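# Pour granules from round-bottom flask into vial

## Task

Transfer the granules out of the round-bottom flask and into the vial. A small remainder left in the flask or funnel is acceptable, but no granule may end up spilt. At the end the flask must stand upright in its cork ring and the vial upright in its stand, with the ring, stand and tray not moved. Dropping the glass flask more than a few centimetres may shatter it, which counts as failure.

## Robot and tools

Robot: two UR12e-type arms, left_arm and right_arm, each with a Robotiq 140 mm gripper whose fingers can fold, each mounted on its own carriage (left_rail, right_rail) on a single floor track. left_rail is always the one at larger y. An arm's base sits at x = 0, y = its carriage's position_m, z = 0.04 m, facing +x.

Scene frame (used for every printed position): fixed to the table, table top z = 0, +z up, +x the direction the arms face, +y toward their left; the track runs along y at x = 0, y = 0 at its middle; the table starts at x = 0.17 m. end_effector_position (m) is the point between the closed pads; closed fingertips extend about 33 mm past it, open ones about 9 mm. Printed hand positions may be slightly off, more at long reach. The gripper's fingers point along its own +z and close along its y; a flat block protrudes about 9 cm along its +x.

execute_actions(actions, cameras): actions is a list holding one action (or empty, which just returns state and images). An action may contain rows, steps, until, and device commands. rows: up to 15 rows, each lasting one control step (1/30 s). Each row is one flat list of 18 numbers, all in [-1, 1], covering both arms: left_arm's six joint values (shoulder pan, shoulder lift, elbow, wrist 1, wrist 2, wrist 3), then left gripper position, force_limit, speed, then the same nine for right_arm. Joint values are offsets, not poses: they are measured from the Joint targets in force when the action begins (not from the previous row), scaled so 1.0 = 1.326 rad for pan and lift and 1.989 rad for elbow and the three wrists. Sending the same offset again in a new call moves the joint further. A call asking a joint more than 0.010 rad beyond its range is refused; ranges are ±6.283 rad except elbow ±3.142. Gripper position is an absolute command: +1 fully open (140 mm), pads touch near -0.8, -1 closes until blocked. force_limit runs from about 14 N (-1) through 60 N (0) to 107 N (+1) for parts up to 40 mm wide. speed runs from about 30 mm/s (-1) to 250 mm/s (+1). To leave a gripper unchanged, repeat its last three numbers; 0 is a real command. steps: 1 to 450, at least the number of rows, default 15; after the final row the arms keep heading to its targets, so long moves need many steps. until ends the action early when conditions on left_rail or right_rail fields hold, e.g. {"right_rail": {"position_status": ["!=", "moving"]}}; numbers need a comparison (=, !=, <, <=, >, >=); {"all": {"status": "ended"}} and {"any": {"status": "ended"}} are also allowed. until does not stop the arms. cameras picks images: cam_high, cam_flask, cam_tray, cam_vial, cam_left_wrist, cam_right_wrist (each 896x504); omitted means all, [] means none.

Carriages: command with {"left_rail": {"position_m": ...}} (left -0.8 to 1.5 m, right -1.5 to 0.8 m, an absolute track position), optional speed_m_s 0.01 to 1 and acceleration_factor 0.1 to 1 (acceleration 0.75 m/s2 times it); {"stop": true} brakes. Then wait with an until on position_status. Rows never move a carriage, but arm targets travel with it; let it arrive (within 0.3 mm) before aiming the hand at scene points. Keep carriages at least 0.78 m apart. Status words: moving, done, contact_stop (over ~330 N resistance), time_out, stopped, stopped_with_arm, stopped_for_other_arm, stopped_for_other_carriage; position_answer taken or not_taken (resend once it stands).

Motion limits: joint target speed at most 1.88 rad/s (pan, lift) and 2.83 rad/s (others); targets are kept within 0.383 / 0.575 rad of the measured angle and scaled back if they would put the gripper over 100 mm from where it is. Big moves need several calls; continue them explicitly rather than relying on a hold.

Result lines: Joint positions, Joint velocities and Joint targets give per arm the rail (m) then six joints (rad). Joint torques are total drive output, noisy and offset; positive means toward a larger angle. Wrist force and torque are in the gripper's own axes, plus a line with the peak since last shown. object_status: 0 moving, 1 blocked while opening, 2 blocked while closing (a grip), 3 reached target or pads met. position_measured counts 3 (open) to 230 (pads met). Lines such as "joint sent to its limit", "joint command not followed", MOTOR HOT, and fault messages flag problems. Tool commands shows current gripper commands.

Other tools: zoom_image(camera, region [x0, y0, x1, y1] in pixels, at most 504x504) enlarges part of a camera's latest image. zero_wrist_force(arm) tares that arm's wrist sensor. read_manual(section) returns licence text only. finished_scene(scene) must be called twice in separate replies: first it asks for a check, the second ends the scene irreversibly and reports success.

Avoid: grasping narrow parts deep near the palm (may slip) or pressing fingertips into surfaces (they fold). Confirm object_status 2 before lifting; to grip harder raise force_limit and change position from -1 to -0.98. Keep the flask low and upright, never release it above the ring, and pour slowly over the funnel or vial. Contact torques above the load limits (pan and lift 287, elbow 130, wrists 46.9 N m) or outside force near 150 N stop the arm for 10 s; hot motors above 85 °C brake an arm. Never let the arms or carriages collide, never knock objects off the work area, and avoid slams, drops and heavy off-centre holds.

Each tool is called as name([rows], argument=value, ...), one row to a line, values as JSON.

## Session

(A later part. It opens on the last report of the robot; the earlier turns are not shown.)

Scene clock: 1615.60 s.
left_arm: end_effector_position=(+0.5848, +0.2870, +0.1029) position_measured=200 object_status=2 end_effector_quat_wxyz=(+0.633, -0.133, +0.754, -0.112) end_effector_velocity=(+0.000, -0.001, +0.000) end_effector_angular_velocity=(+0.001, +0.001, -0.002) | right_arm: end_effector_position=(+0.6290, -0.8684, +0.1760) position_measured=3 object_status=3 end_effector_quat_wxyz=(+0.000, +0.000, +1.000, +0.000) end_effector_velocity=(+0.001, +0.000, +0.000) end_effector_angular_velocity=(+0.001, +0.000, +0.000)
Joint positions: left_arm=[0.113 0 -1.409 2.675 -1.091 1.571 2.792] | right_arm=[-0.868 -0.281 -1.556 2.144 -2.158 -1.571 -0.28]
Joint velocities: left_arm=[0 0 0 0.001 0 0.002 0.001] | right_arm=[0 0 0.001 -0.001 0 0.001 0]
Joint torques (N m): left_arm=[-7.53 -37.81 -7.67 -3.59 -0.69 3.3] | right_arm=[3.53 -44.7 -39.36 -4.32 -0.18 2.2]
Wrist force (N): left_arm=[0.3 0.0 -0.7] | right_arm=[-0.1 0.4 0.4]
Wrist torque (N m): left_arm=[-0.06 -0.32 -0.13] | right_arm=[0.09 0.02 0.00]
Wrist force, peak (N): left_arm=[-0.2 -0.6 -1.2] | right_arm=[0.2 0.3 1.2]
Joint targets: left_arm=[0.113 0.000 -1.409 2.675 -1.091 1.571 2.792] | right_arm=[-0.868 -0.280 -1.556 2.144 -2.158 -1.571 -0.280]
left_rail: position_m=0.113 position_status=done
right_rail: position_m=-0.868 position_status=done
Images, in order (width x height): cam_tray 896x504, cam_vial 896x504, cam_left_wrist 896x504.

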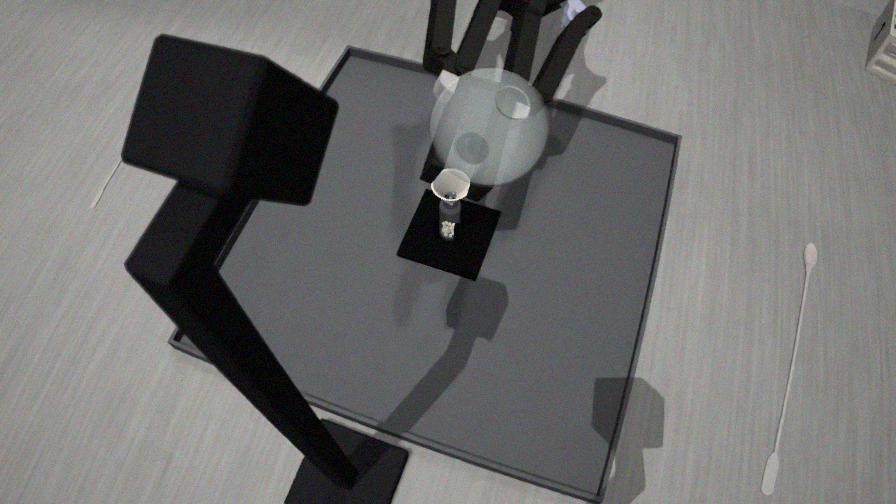

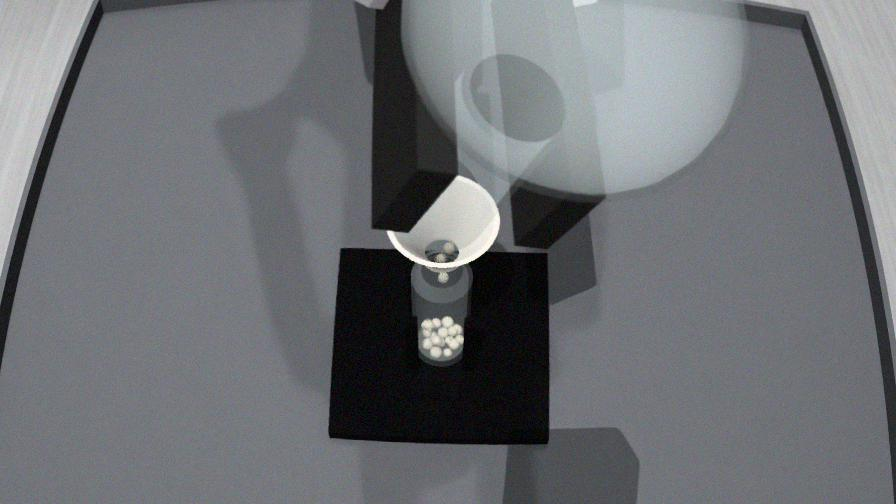

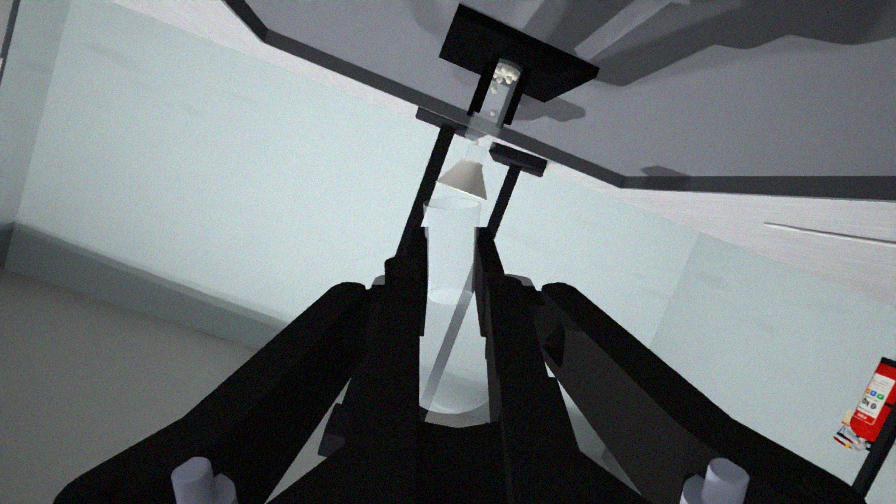

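execute_actions(actions=[])

zoom_image(camera="cam_vial", region=[320, 150, 580, 400])

zoom_image(camera="cam_left_wrist", region=[380, 30, 620, 270])

zoom_image(camera="cam_left_wrist", region=[380, 190, 540, 430])

Scene clock: 1626.33 s.
left_arm: end_effector_position=(+0.5848, +0.2870, +0.1029) position_measured=200 object_status=2 end_effector_quat_wxyz=(+0.633, -0.133, +0.755, -0.112) end_effector_velocity=(+0.000, +0.000, +0.000) end_effector_angular_velocity=(-0.002, +0.000, +0.001) | right_arm: end_effector_position=(+0.6290, -0.8684, +0.1760) position_measured=3 object_status=3 end_effector_quat_wxyz=(+0.000, +0.000, +1.000, +0.000) end_effector_velocity=(+0.001, +0.001, +0.002) end_effector_angular_velocity=(+0.000, -0.004, +0.001)
Joint positions: left_arm=[0.113 0 -1.409 2.675 -1.091 1.571 2.792] | right_arm=[-0.868 -0.281 -1.556 2.144 -2.158 -1.571 -0.281]
Joint velocities: left_arm=[0 0 0 0 0 -0.001 -0.002] | right_arm=[0 0.001 -0.002 -0.001 -0.001 0.001 0]
Joint torques (N m): left_arm=[-7.96 -37.71 -8.13 -3.55 -0.64 3.25] | right_arm=[4.37 -45.64 -41.09 -4.79 -0.45 2.12]
Wrist force (N): left_arm=[0.1 0.0 -0.5] | right_arm=[-0.3 0.4 0.6]
Wrist torque (N m): left_arm=[-0.07 -0.27 -0.13] | right_arm=[0.09 0.06 0.00]
Wrist force, peak (N): left_arm=[0.5 0.1 -1.2] | right_arm=[0.1 0.5 1.0]
Joint targets: left_arm=[0.113 0.000 -1.409 2.675 -1.091 1.571 2.792] | right_arm=[-0.868 -0.280 -1.556 2.144 -2.158 -1.571 -0.280]
Tool commands: left_gripper/position=-1.0 left_gripper/force_limit=+0.1 left_gripper/speed=-1.0 right_gripper/position=+1.0 right_gripper/force_limit=+1.0 right_gripper/speed=+1.0
left_rail: position_m=0.113 position_status=done
right_rail: position_m=-0.868 position_status=done

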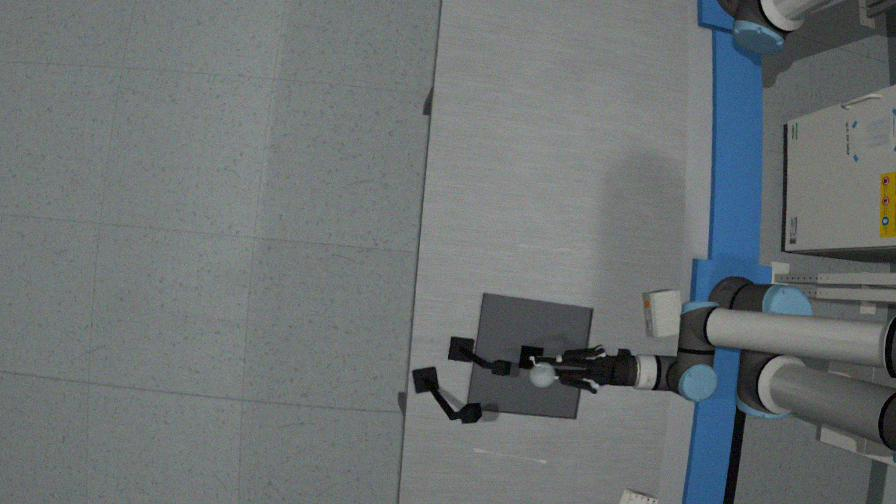

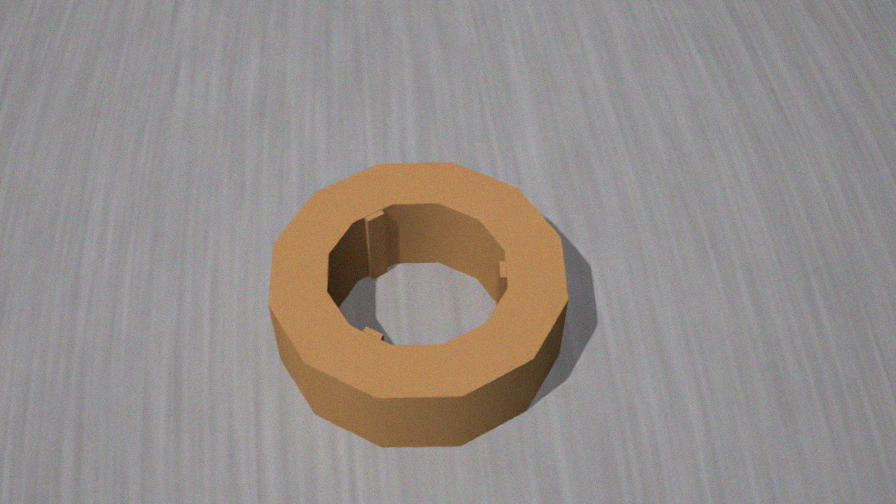

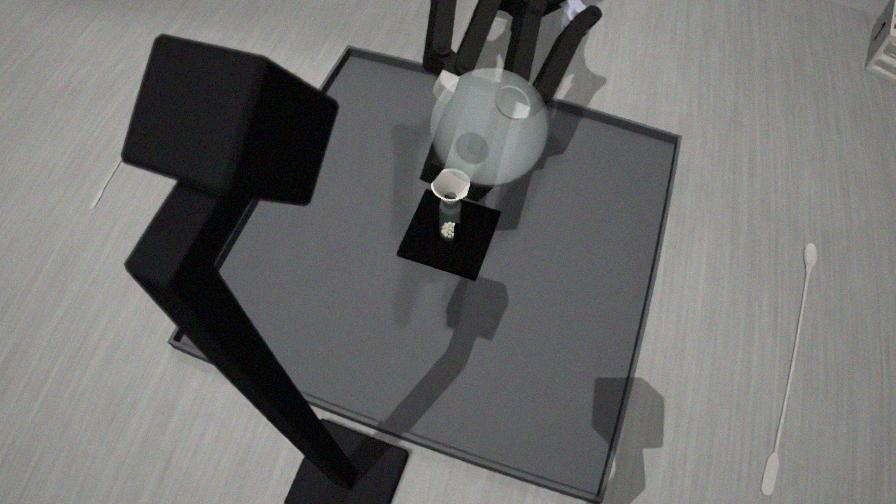

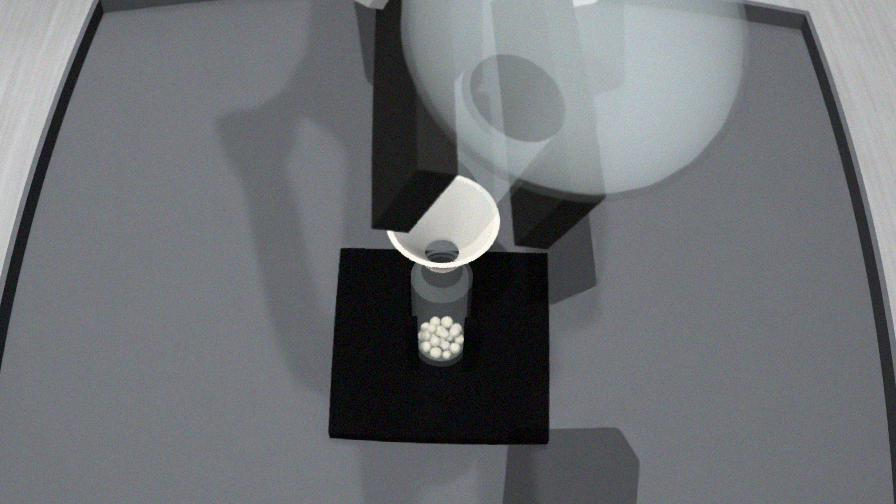

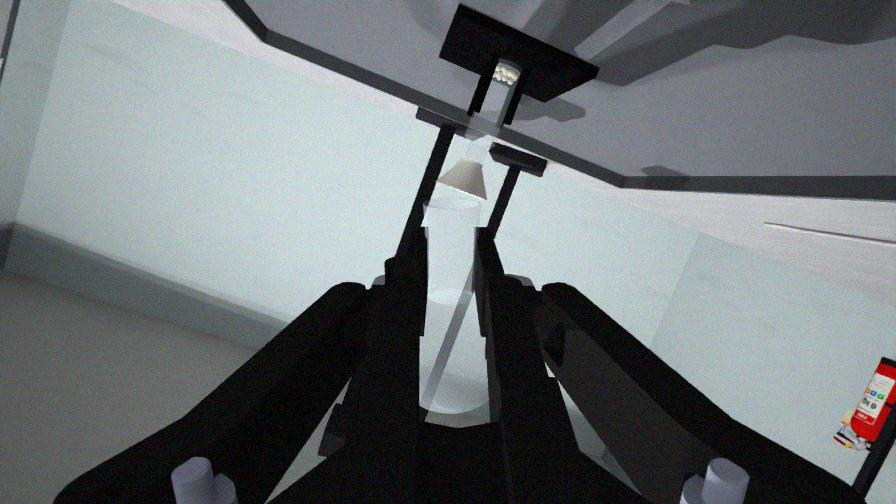

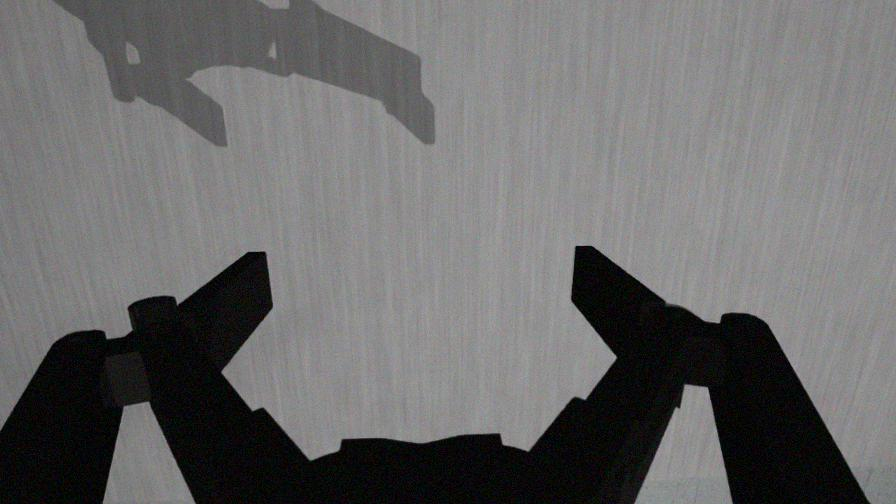

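Scaled by 1.938 from the camera's 896x504 image, which has a finer 1280x720 frame.

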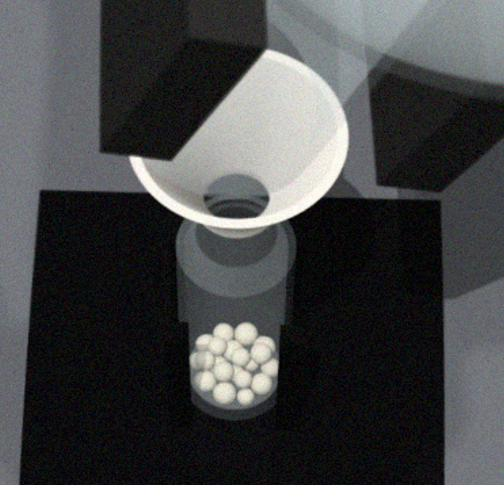

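Scaled by 2.100 from the camera's 896x504 image, which has a finer 1280x720 frame.

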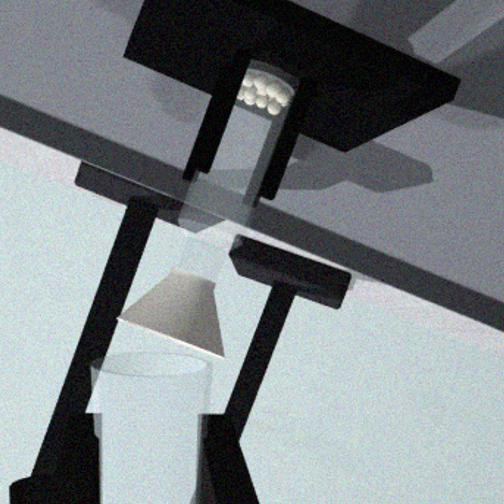

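Scaled by 2.100 from the camera's 896x504 image, which has a finer 1280x720 frame.

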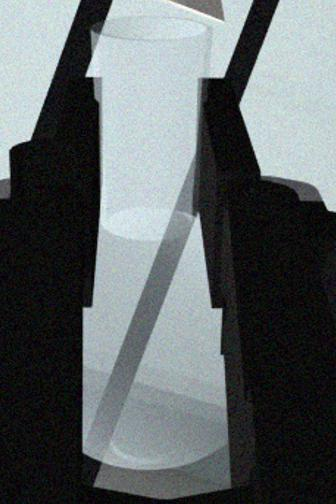

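execute_actions([
  {"rows":[[0,-0.000291,0.000025,0.000052,0,-0.004642,-1,0.1,-1,0,0,0,0,0,0,1,1,1],[0,-0.002097,0.00018,0.000375,0,-0.018572,-1,0.1,-1,0,0,0,0,0,0,1,1,1],[0,-0.00632,0.000543,0.001129,0,-0.041787,-1,0.1,-1,0,0,0,0,0,0,1,1,1],[0,-0.013297,0.001142,0.002376,0,-0.074285,-1,0.1,-1,0,0,0,0,0,0,1,1,1],[0,-0.0229,0.001967,0.004093,0,-0.114909,-1,0.1,-1,0,0,0,0,0,0,1,1,1],[0,-0.034636,0.002974,0.00619,0,-0.156695,-1,0.1,-1,0,0,0,0,0,0,1,1,1],[0,-0.047756,0.004101,0.008535,0,-0.198482,-1,0.1,-1,0,0,0,0,0,0,1,1,1],[0,-0.061355,0.005269,0.010965,0,-0.240268,-1,0.1,-1,0,0,0,0,0,0,1,1,1],[0,-0.074474,0.006396,0.01331,0,-0.282055,-1,0.1,-1,0,0,0,0,0,0,1,1,1],[0,-0.08621,0.007403,0.015407,0,-0.323841,-1,0.1,-1,0,0,0,0,0,0,1,1,1],[0,-0.095813,0.008228,0.017124,0,-0.364465,-1,0.1,-1,0,0,0,0,0,0,1,1,1],[0,-0.10279,0.008827,0.018371,0,-0.396963,-1,0.1,-1,0,0,0,0,0,0,1,1,1],[0,-0.107013,0.00919,0.019125,0,-0.420178,-1,0.1,-1,0,0,0,0,0,0,1,1,1],[0,-0.108819,0.009345,0.019448,0,-0.434108,-1,0.1,-1,0,0,0,0,0,0,1,1,1],[0,-0.10911,0.00937,0.0195,0,-0.43875,-1,0.1,-1,0,0,0,0,0,0,1,1,1]],"steps":23},
], cameras=["cam_vial", "cam_left_wrist", "cam_tray"])

Scene clock: 1720.00 s.
left_arm: end_effector_position=(+0.5780, +0.2870, +0.1647) position_measured=200 object_status=2 end_effector_quat_wxyz=(+0.553, -0.423, +0.604, -0.387) end_effector_velocity=(+0.000, +0.000, +0.000) end_effector_angular_velocity=(+0.000, +0.000, +0.001) | right_arm: end_effector_position=(+0.6290, -0.8684, +0.1760) position_measured=3 object_status=3 end_effector_quat_wxyz=(+0.000, +0.000, +1.000, +0.000) end_effector_velocity=(+0.001, +0.000, +0.001) end_effector_angular_velocity=(+0.000, -0.001, +0.000)
Joint positions: left_arm=[0.113 0 -1.554 2.694 -1.052 1.571 1.92] | right_arm=[-0.868 -0.281 -1.556 2.144 -2.158 -1.571 -0.28]
Joint velocities: left_arm=[0 0 -0.001 0 0 -0.001 0] | right_arm=[0 0 0.001 -0.002 0 0.001 0]
Joint torques (N m): left_arm=[-8.83 -37.21 -9.39 -1.07 -0.72 -2.33] | right_arm=[5.75 -45.98 -39.74 -4.42 -0.33 2.18]
Wrist force (N): left_arm=[-1.1 0.1 -0.3] | right_arm=[0.0 0.5 0.9]
Wrist torque (N m): left_arm=[-0.05 -0.10 -0.15] | right_arm=[0.10 -0.01 0.00]
Wrist force, peak (N): left_arm=[-1.2 -1.1 -0.8] | right_arm=[-0.2 0.8 0.9]
Joint targets: left_arm=[0.113 0.000 -1.554 2.694 -1.052 1.571 1.920] | right_arm=[-0.868 -0.280 -1.556 2.144 -2.158 -1.571 -0.280]
left_rail: position_m=0.113 position_status=done
right_rail: position_m=-0.868 position_status=done
Images, in order (width x height): cam_tray 896x504, cam_vial 896x504, cam_left_wrist 896x504.

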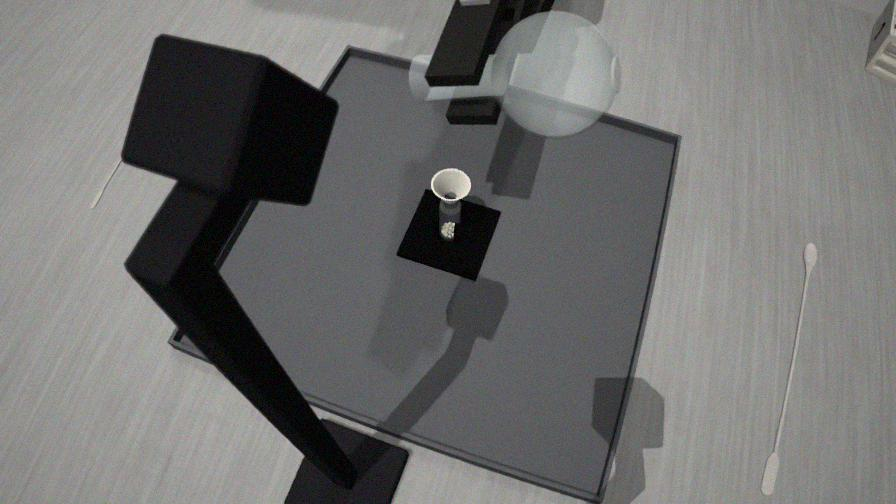

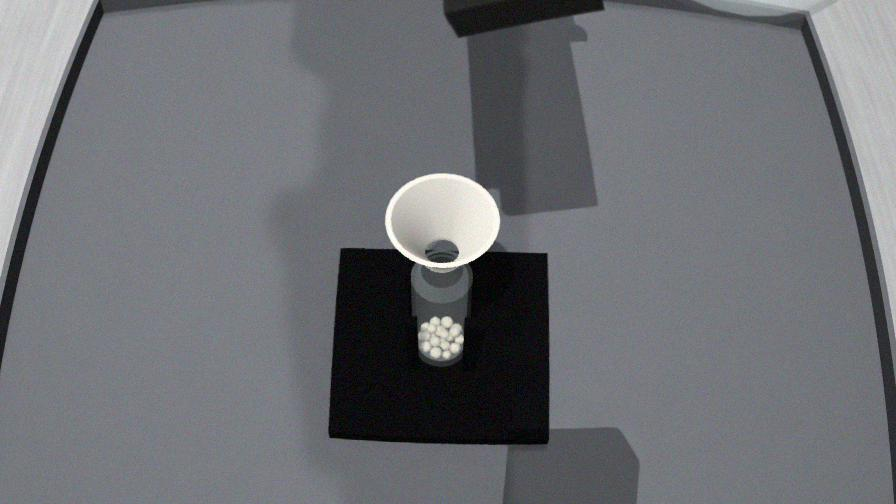

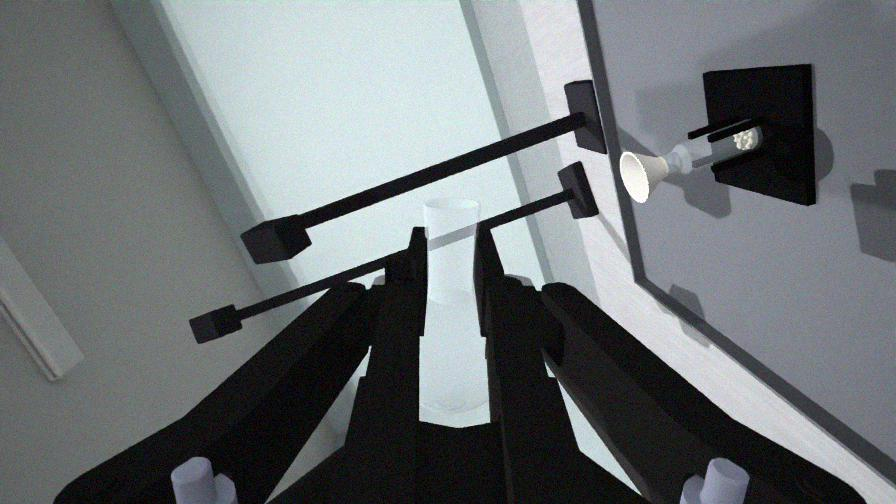

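zoom_image(camera="cam_vial", region=[300, 160, 600, 460])

zoom_image(camera="cam_tray", region=[330, 130, 630, 380])

Scaled by 1.680 from the camera's 896x504 image, which has a finer 1280x720 frame.

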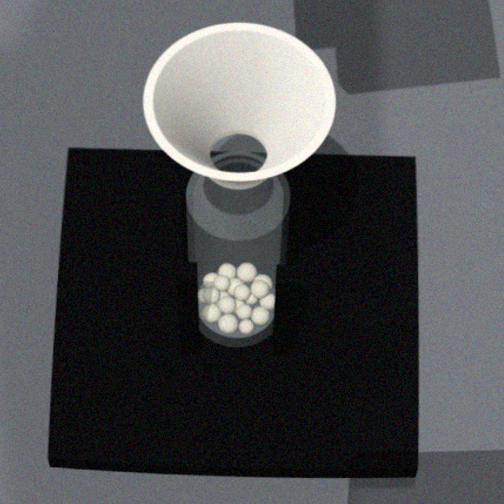

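Scaled by 1.680 from the camera's 896x504 image, which has a finer 1280x720 frame.

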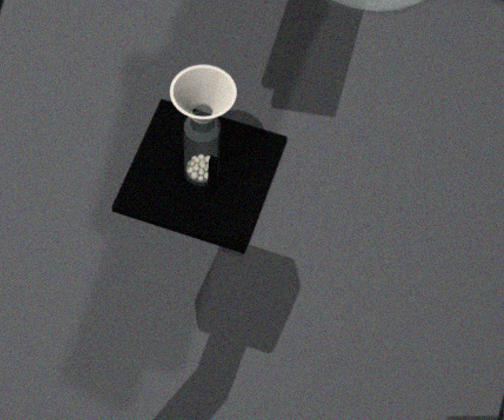

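execute_actions([
  {"left_rail":{"position_m":0.8031},"rows":[[0,-0.000231,0.000009,0.000027,0,-0.005106,-1,0.1,-1,0,0,0,0,0,0,1,1,1],[0,-0.00166,0.000068,0.000195,0,-0.020429,-1,0.1,-1,0,0,0,0,0,0,1,1,1],[0,-0.005002,0.000205,0.000588,0,-0.045965,-1,0.1,-1,0,0,0,0,0,0,1,1,1],[0,-0.010525,0.000431,0.001238,0,-0.081712,-1,0.1,-1,0,0,0,0,0,0,1,1,1],[0,-0.018125,0.000743,0.002132,0,-0.126398,-1,0.1,-1,0,0,0,0,0,0,1,1,1],[0,-0.027414,0.001124,0.003225,0,-0.172363,-1,0.1,-1,0,0,0,0,0,0,1,1,1],[0,-0.037799,0.001549,0.004447,0,-0.218328,-1,0.1,-1,0,0,0,0,0,0,1,1,1],[0,-0.048562,0.001991,0.005713,0,-0.264292,-1,0.1,-1,0,0,0,0,0,0,1,1,1],[0,-0.058946,0.002416,0.006935,0,-0.310256,-1,0.1,-1,0,0,0,0,0,0,1,1,1],[0,-0.068235,0.002797,0.008028,0,-0.356222,-1,0.1,-1,0,0,0,0,0,0,1,1,1],[0,-0.075835,0.003109,0.008922,0,-0.400908,-1,0.1,-1,0,0,0,0,0,0,1,1,1],[0,-0.081358,0.003335,0.009572,0,-0.436655,-1,0.1,-1,0,0,0,0,0,0,1,1,1],[0,-0.0847,0.003472,0.009965,0,-0.462191,-1,0.1,-1,0,0,0,0,0,0,1,1,1],[0,-0.086129,0.003531,0.010133,0,-0.477514,-1,0.1,-1,0,0,0,0,0,0,1,1,1],[0,-0.08636,0.00354,0.01016,0,-0.48262,-1,0.1,-1,0,0,0,0,0,0,1,1,1]],"steps":130,"until":{"any":{"status":"ended"}}},
], cameras=["cam_flask", "cam_left_wrist", "cam_tray"])

Scene clock: 1738.50 s.
left_arm: end_effector_position=(+0.5740, +0.9772, +0.2198) position_measured=200 object_status=2 end_effector_quat_wxyz=(-0.326, +0.627, -0.327, +0.627) end_effector_velocity=(+0.000, +0.001, +0.000) end_effector_angular_velocity=(+0.000, +0.000, -0.001) | right_arm: end_effector_position=(+0.6290, -0.8684, +0.1760) position_measured=3 object_status=3 end_effector_quat_wxyz=(+0.000, +0.000, +1.000, +0.000) end_effector_velocity=(+0.000, +0.000, +0.000) end_effector_angular_velocity=(+0.000, +0.000, +0.000)
Joint positions: left_arm=[0.803 0 -1.668 2.701 -1.032 1.571 0.96] | right_arm=[-0.868 -0.281 -1.556 2.144 -2.158 -1.571 -0.28]
Joint velocities: left_arm=[0.001 0 0 0 0 0.001 0] | right_arm=[0 0 0 0 -0.001 0 0]
Joint torques (N m): left_arm=[-8.64 -30.08 -17.8 -1.93 -0.84 -2.38] | right_arm=[5.98 -45.25 -39.06 -4.5 -0.43 2.32]
Wrist force (N): left_arm=[-2.1 -0.7 0.6] | right_arm=[0.2 0.4 0.7]
Wrist torque (N m): left_arm=[-0.14 0.09 -0.10] | right_arm=[0.09 -0.04 0.01]
Wrist force, peak (N): left_arm=[-2.7 -1.6 0.7] | right_arm=[-0.2 0.5 1.1]
Joint targets: left_arm=[0.803 0.000 -1.668 2.701 -1.032 1.571 0.960] | right_arm=[-0.868 -0.280 -1.556 2.144 -2.158 -1.571 -0.280]
left_rail: position_m=0.803 position_status=done
right_rail: position_m=-0.868 position_status=done
Images, in order (width x height): cam_flask 896x504, cam_tray 896x504, cam_left_wrist 896x504.

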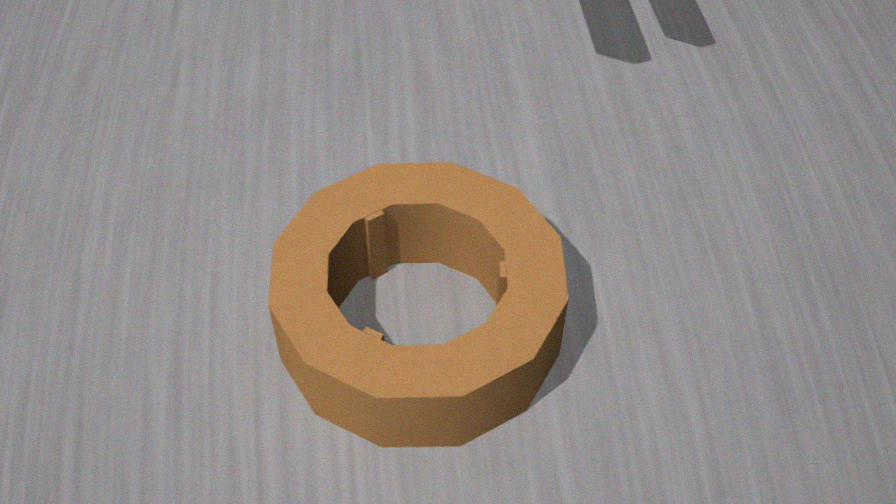

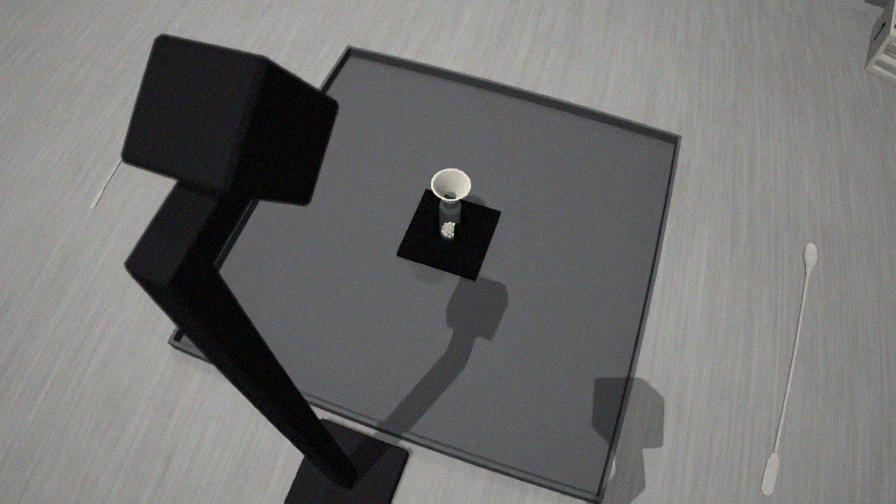

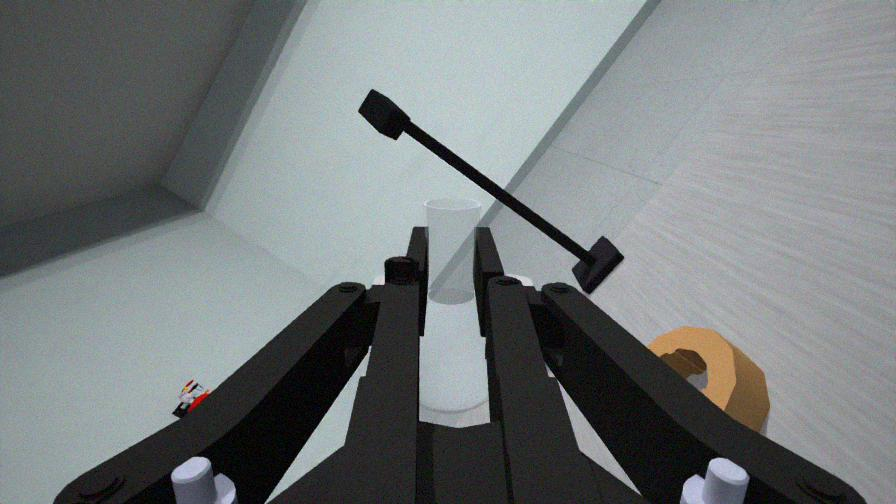

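execute_actions([
  {"rows":[[0,0.000328,-0.000112,-0.000106,0,-0.005106,-1,0.1,-1,0,0,0,0,0,0,1,1,1],[0,0.002359,-0.000808,-0.000764,0,-0.020429,-1,0.1,-1,0,0,0,0,0,0,1,1,1],[0,0.007109,-0.002436,-0.002303,0,-0.045965,-1,0.1,-1,0,0,0,0,0,0,1,1,1],[0,0.014957,-0.005126,-0.004846,0,-0.081712,-1,0.1,-1,0,0,0,0,0,0,1,1,1],[0,0.025759,-0.008828,-0.008345,0,-0.126398,-1,0.1,-1,0,0,0,0,0,0,1,1,1],[0,0.038959,-0.013352,-0.012621,0,-0.172363,-1,0.1,-1,0,0,0,0,0,0,1,1,1],[0,0.053718,-0.018409,-0.017403,0,-0.218328,-1,0.1,-1,0,0,0,0,0,0,1,1,1],[0,0.069014,-0.023651,-0.022358,0,-0.264292,-1,0.1,-1,0,0,0,0,0,0,1,1,1],[0,0.083771,-0.028708,-0.027139,0,-0.310256,-1,0.1,-1,0,0,0,0,0,0,1,1,1],[0,0.096972,-0.033232,-0.031415,0,-0.356222,-1,0.1,-1,0,0,0,0,0,0,1,1,1],[0,0.107773,-0.036934,-0.034914,0,-0.400908,-1,0.1,-1,0,0,0,0,0,0,1,1,1],[0,0.115622,-0.039624,-0.037457,0,-0.436655,-1,0.1,-1,0,0,0,0,0,0,1,1,1],[0,0.120371,-0.041252,-0.038996,0,-0.462191,-1,0.1,-1,0,0,0,0,0,0,1,1,1],[0,0.122402,-0.041948,-0.039654,0,-0.477514,-1,0.1,-1,0,0,0,0,0,0,1,1,1],[0,0.12273,-0.04206,-0.03976,0,-0.48262,-1,0.1,-1,0,0,0,0,0,0,1,1,1]],"steps":25},
], cameras=["cam_flask", "cam_left_wrist"])

Scene clock: 1751.23 s.
left_arm: end_effector_position=(+0.6339, +0.9773, +0.1998) position_measured=200 object_status=2 end_effector_quat_wxyz=(+0.000, +0.707, +0.000, +0.707) end_effector_velocity=(+0.000, +0.000, +0.000) end_effector_angular_velocity=(-0.002, +0.000, -0.001) | right_arm: end_effector_position=(+0.6290, -0.8684, +0.1760) position_measured=3 object_status=3 end_effector_quat_wxyz=(+0.000, +0.000, +1.000, +0.000) end_effector_velocity=(-0.001, +0.000, +0.000) end_effector_angular_velocity=(+0.001, +0.001, -0.001)
Joint positions: left_arm=[0.803 0 -1.505 2.617 -1.111 1.571 0] | right_arm=[-0.868 -0.281 -1.556 2.144 -2.158 -1.571 -0.281]
Joint velocities: left_arm=[0 0 0 0 -0.001 0.001 -0.002] | right_arm=[0 -0.001 -0.001 0.001 0.001 0.001 0]
Joint torques (N m): left_arm=[-8.62 -18.42 -33.91 -5.18 -0.8 -1.87] | right_arm=[2.2 -46.29 -40.74 -4.12 -0.38 2.37]
Wrist force (N): left_arm=[-2.1 -0.7 0.8] | right_arm=[0.0 0.4 0.6]
Wrist torque (N m): left_arm=[0.08 0.20 -0.07] | right_arm=[0.08 0.00 0.00]
Wrist force, peak (N): left_arm=[-2.6 -0.7 1.7] | right_arm=[0.0 0.2 1.2]
Joint targets: left_arm=[0.803 0.000 -1.505 2.617 -1.111 1.571 0.000] | right_arm=[-0.868 -0.280 -1.556 2.144 -2.158 -1.571 -0.280]
left_rail: position_m=0.803 position_status=done
right_rail: position_m=-0.868 position_status=done
Images, in order (width x height): cam_flask 896x504, cam_left_wrist 896x504.

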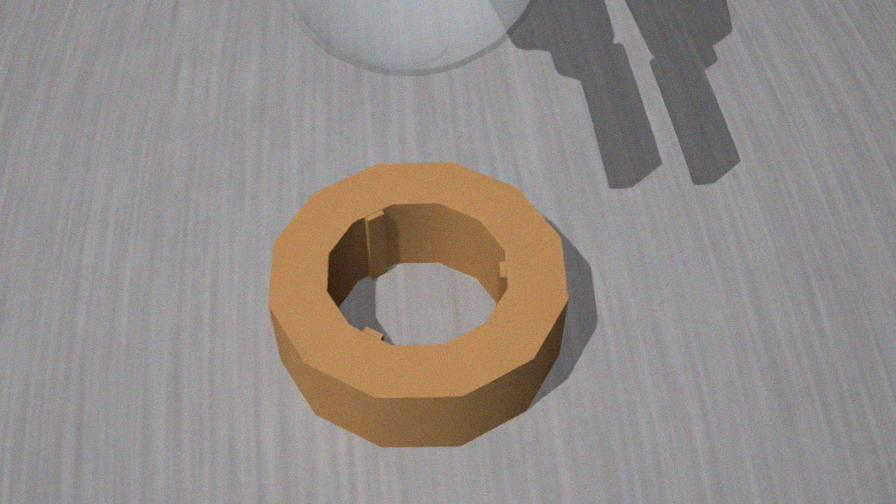

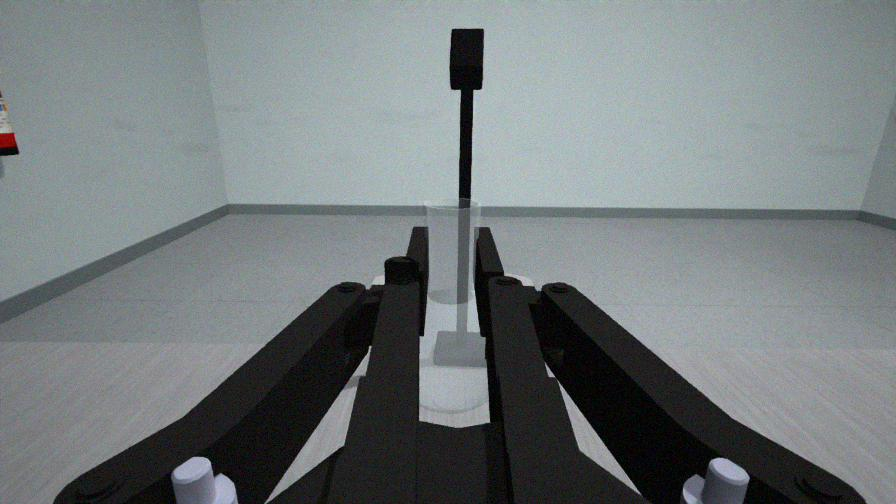

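execute_actions([
  {"rows":[[0,0.000502,0.000064,-0.000399,0,0,-1,0.1,-1,0,0,0,0,0,0,1,1,1],[0,0.003618,0.00046,-0.002872,0,0,-1,0.1,-1,0,0,0,0,0,0,1,1,1],[0,0.010946,0.001362,-0.00866,0,0,-1,0.1,-1,0,0,0,0,0,0,1,1,1],[0,0.023186,0.002789,-0.018246,0,0,-1,0.1,-1,0,0,0,0,0,0,1,1,1],[0,0.040281,0.004619,-0.031474,0,0,-1,0.1,-1,0,0,0,0,0,0,1,1,1],[0,0.06155,0.006647,-0.04768,0,0,-1,0.1,-1,0,0,0,0,0,0,1,1,1],[0,0.085796,0.008641,-0.065838,0,0,-1,0.1,-1,0,0,0,0,0,0,1,1,1],[0,0.111403,0.010404,-0.084673,0,0,-1,0.1,-1,0,0,0,0,0,0,1,1,1],[0,0.136544,0.011811,-0.102841,0,0,-1,0.1,-1,0,0,0,0,0,0,1,1,1],[0,0.159336,0.012827,-0.119051,0,0,-1,0.1,-1,0,0,0,0,0,0,1,1,1],[0,0.178167,0.013487,-0.132265,0,0,-1,0.1,-1,0,0,0,0,0,0,1,1,1],[0,0.191961,0.013869,-0.141843,0,0,-1,0.1,-1,0,0,0,0,0,0,1,1,1],[0,0.200362,0.014061,-0.147635,0,0,-1,0.1,-1,0,0,0,0,0,0,1,1,1],[0,0.203959,0.014134,-0.150107,0,0,-1,0.1,-1,0,0,0,0,0,0,1,1,1],[0,0.204532,0.014148,-0.150503,0,0,-1,0.1,-1,0,0,0,0,0,0,1,1,1]],"steps":25},
], cameras=["cam_flask", "cam_left_wrist"])

Scene clock: 1808.10 s.
left_arm: end_effector_position=(+0.6339, +0.9773, +0.1149) position_measured=200 object_status=2 end_effector_quat_wxyz=(+0.000, +0.707, +0.000, +0.707) end_effector_velocity=(+0.000, +0.001, -0.001) end_effector_angular_velocity=(+0.001, +0.000, +0.001) | right_arm: end_effector_position=(+0.6290, -0.8684, +0.1760) position_measured=3 object_status=3 end_effector_quat_wxyz=(+0.000, +0.000, +1.000, +0.000) end_effector_velocity=(+0.001, +0.000, +0.001) end_effector_angular_velocity=(+0.000, -0.002, +0.000)
Joint positions: left_arm=[0.803 0 -1.235 2.645 -1.41 1.571 0] | right_arm=[-0.868 -0.281 -1.556 2.144 -2.158 -1.571 -0.28]
Joint velocities: left_arm=[0 0.001 0.003 0 -0.003 0 0.001] | right_arm=[0 0 -0.001 -0.001 0 0 0]
Joint torques (N m): left_arm=[-9.44 -32.22 2.16 -5.87 -0.92 -2.28] | right_arm=[7.02 -45.16 -39.27 -4.18 -0.48 1.54]
Wrist force (N): left_arm=[-2.0 -0.6 0.3] | right_arm=[0.0 0.2 0.5]
Wrist torque (N m): left_arm=[0.04 0.14 -0.07] | right_arm=[0.04 -0.01 0.00]
Wrist force, peak (N): left_arm=[-4.2 -0.6 0.5] | right_arm=[-0.1 0.6 1.0]
Joint targets: left_arm=[0.803 0.000 -1.234 2.645 -1.410 1.571 0.000] | right_arm=[-0.868 -0.280 -1.556 2.144 -2.158 -1.571 -0.280]
left_rail: position_m=0.803 position_status=done
right_rail: position_m=-0.868 position_status=done
Images, in order (width x height): cam_flask 896x504, cam_left_wrist 896x504.

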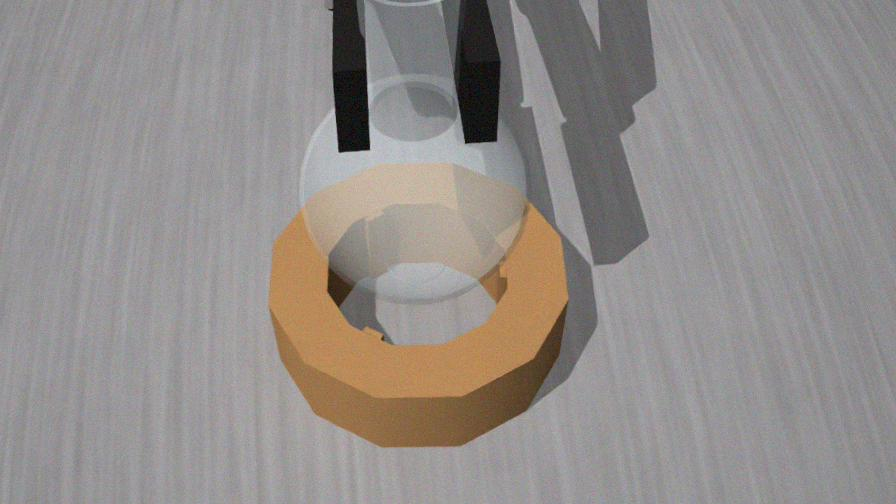

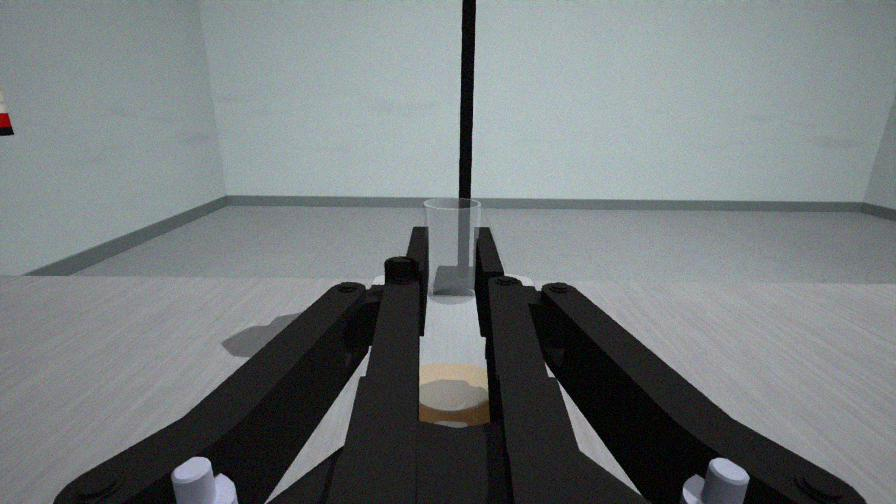

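zoom_image(camera="cam_flask", region=[230, 100, 610, 460])

Scaled by 1.326 from the camera's 896x504 image, which has a finer 1280x720 frame.

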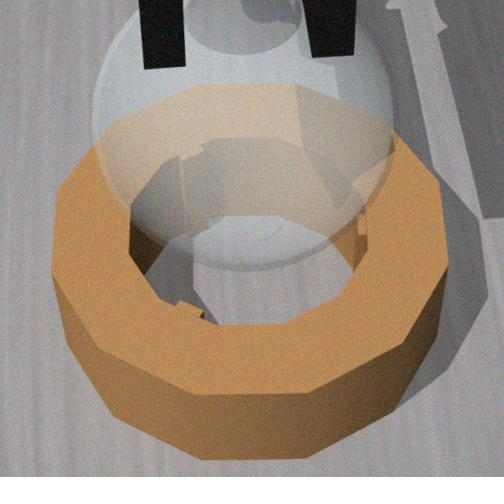

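execute_actions([
  {"rows":[[0,0.000109,0.000001,-0.000073,0,0,-1,0.1,-1,0,0,0,0,0,0,1,1,1],[0,0.000784,0.000005,-0.000528,0,0,-1,0.1,-1,0,0,0,0,0,0,1,1,1],[0,0.002361,0.000016,-0.00159,0,0,-1,0.1,-1,0,0,0,0,0,0,1,1,1],[0,0.004969,0.000034,-0.003347,0,0,-1,0.1,-1,0,0,0,0,0,0,1,1,1],[0,0.008557,0.000059,-0.005763,0,0,-1,0.1,-1,0,0,0,0,0,0,1,1,1],[0,0.012942,0.000089,-0.008717,0,0,-1,0.1,-1,0,0,0,0,0,0,1,1,1],[0,0.017845,0.000123,-0.012019,0,0,-1,0.1,-1,0,0,0,0,0,0,1,1,1],[0,0.022926,0.000157,-0.015441,0,0,-1,0.1,-1,0,0,0,0,0,0,1,1,1],[0,0.027828,0.000191,-0.018743,0,0,-1,0.1,-1,0,0,0,0,0,0,1,1,1],[0,0.032213,0.000221,-0.021697,0,0,-1,0.1,-1,0,0,0,0,0,0,1,1,1],[0,0.035801,0.000246,-0.024113,0,0,-1,0.1,-1,0,0,0,0,0,0,1,1,1],[0,0.038409,0.000264,-0.02587,0,0,-1,0.1,-1,0,0,0,0,0,0,1,1,1],[0,0.039986,0.000275,-0.026932,0,0,-1,0.1,-1,0,0,0,0,0,0,1,1,1],[0,0.040661,0.000279,-0.027387,0,0,-1,0.1,-1,0,0,0,0,0,0,1,1,1],[0,0.04077,0.00028,-0.02746,0,0,-1,0.1,-1,0,0,0,0,0,0,1,1,1]],"steps":25},
], cameras=["cam_flask", "cam_left_wrist"])

Scene clock: 1850.13 s.
left_arm: end_effector_position=(+0.6339, +0.9773, +0.0989) position_measured=200 object_status=2 end_effector_quat_wxyz=(+0.000, +0.707, +0.000, +0.707) end_effector_velocity=(+0.000, -0.001, -0.001) end_effector_angular_velocity=(+0.000, +0.001, -0.001) | right_arm: end_effector_position=(+0.6290, -0.8684, +0.1760) position_measured=3 object_status=3 end_effector_quat_wxyz=(+0.000, +0.000, +1.000, +0.000) end_effector_velocity=(+0.000, -0.001, +0.000) end_effector_angular_velocity=(-0.002, +0.000, +0.000)
Joint positions: left_arm=[0.803 0 -1.18 2.646 -1.465 1.571 0] | right_arm=[-0.868 -0.281 -1.556 2.144 -2.158 -1.571 -0.281]
Joint velocities: left_arm=[0 0 0.002 0 -0.001 0.001 0] | right_arm=[0 0 0.001 0 -0.001 -0.002 0]
Joint torques (N m): left_arm=[-8.53 -30.98 3.17 -5.84 -0.88 -2.39] | right_arm=[4.51 -45.7 -39.47 -4.42 -0.45 2.31]
Wrist force (N): left_arm=[-2.0 -0.7 0.6] | right_arm=[-0.2 0.6 0.7]
Wrist torque (N m): left_arm=[0.03 0.15 -0.08] | right_arm=[0.14 0.03 0.00]
Wrist force, peak (N): left_arm=[-2.7 -0.6 0.9] | right_arm=[-0.2 0.5 1.0]
Joint targets: left_arm=[0.803 0.000 -1.180 2.646 -1.465 1.571 0.000] | right_arm=[-0.868 -0.280 -1.556 2.144 -2.158 -1.571 -0.280]
left_rail: position_m=0.803 position_status=done
right_rail: position_m=-0.868 position_status=done
Images, in order (width x height): cam_flask 896x504, cam_left_wrist 896x504.

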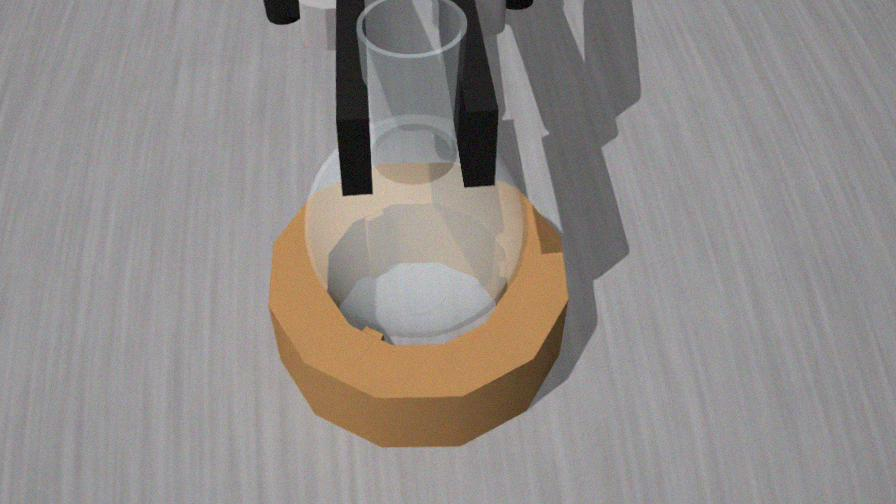

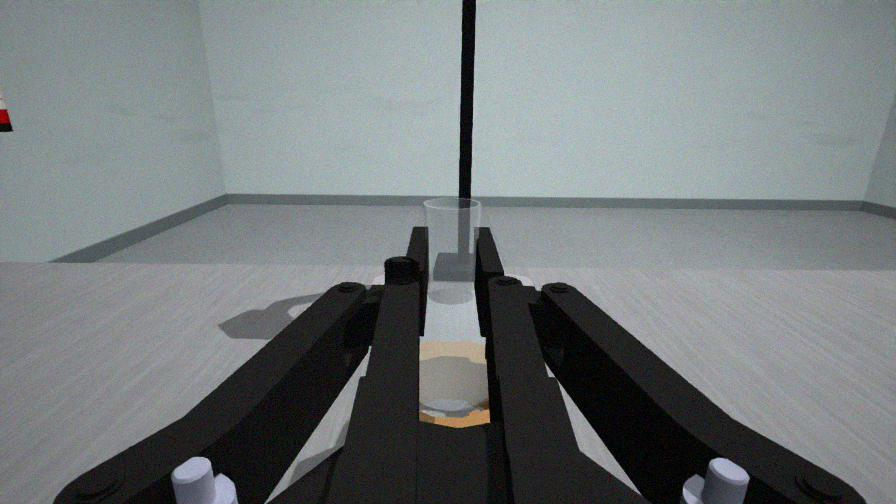

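execute_actions([
  {"rows":[[0,0.000011,0,-0.000007,0,0,-1,0.1,-1,0,0,0,0,0,0,1,1,1],[0,0.000078,0,-0.000053,0,0,-1,0.1,-1,0,0,0,0,0,0,1,1,1],[0,0.000236,0.000001,-0.000159,0,0,-1,0.1,-1,0,0,0,0,0,0,1,1,1],[0,0.000497,0.000002,-0.000334,0,0,-1,0.1,-1,0,0,0,0,0,0,1,1,1],[0,0.000856,0.000004,-0.000575,0,0,-1,0.1,-1,0,0,0,0,0,0,1,1,1],[0,0.001295,0.000006,-0.00087,0,0,-1,0.1,-1,0,0,0,0,0,0,1,1,1],[0,0.001786,0.000009,-0.001199,0,0,-1,0.1,-1,0,0,0,0,0,0,1,1,1],[0,0.002294,0.000011,-0.001541,0,0,-1,0.1,-1,0,0,0,0,0,0,1,1,1],[0,0.002785,0.000014,-0.00187,0,0,-1,0.1,-1,0,0,0,0,0,0,1,1,1],[0,0.003224,0.000016,-0.002165,0,0,-1,0.1,-1,0,0,0,0,0,0,1,1,1],[0,0.003583,0.000018,-0.002406,0,0,-1,0.1,-1,0,0,0,0,0,0,1,1,1],[0,0.003844,0.000019,-0.002581,0,0,-1,0.1,-1,0,0,0,0,0,0,1,1,1],[0,0.004002,0.00002,-0.002687,0,0,-1,0.1,-1,0,0,0,0,0,0,1,1,1],[0,0.004069,0.00002,-0.002733,0,0,-1,0.1,-1,0,0,0,0,0,0,1,1,1],[0,0.00408,0.00002,-0.00274,0,0,-1,0.1,-1,0,0,0,0,0,0,1,1,1]],"steps":22},
], cameras=["cam_flask"])

Scene clock: 1861.17 s.
left_arm: end_effector_position=(+0.6339, +0.9773, +0.0973) position_measured=200 object_status=2 end_effector_quat_wxyz=(+0.000, +0.707, +0.000, +0.707) end_effector_velocity=(-0.001, -0.001, -0.001) end_effector_angular_velocity=(+0.001, +0.002, -0.003) | right_arm: end_effector_position=(+0.6290, -0.8684, +0.1760) position_measured=3 object_status=3 end_effector_quat_wxyz=(+0.000, +0.000, +1.000, +0.000) end_effector_velocity=(+0.000, -0.001, +0.001) end_effector_angular_velocity=(-0.002, -0.001, -0.001)
Joint positions: left_arm=[0.803 0 -1.175 2.646 -1.47 1.571 0] | right_arm=[-0.868 -0.281 -1.556 2.144 -2.158 -1.571 -0.28]
Joint velocities: left_arm=[0 -0.001 0 0.001 0 0.002 0.001] | right_arm=[0 0 -0.001 -0.001 0.001 -0.001 0.001]
Joint torques (N m): left_arm=[-8.19 -32.44 0.18 -5.02 -0.66 -2.21] | right_arm=[6.18 -40.68 -39.61 -4.25 -0.4 2.46]
Wrist force (N): left_arm=[-1.1 -0.7 0.9] | right_arm=[-0.2 0.5 0.5]
Wrist torque (N m): left_arm=[0.04 0.14 -0.08] | right_arm=[0.10 0.05 0.00]
Wrist force, peak (N): left_arm=[-2.4 -1.0 0.7] | right_arm=[-0.1 0.9 0.9]
Joint targets: left_arm=[0.803 0.000 -1.175 2.646 -1.470 1.571 0.000] | right_arm=[-0.868 -0.280 -1.556 2.144 -2.158 -1.571 -0.280]
left_rail: position_m=0.803 position_status=done
right_rail: position_m=-0.868 position_status=done
Images, in order (width x height): cam_flask 896x504.

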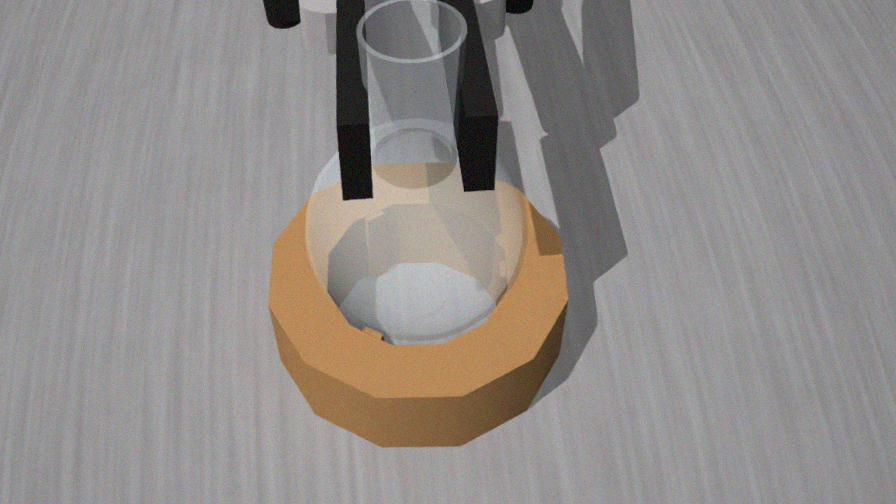

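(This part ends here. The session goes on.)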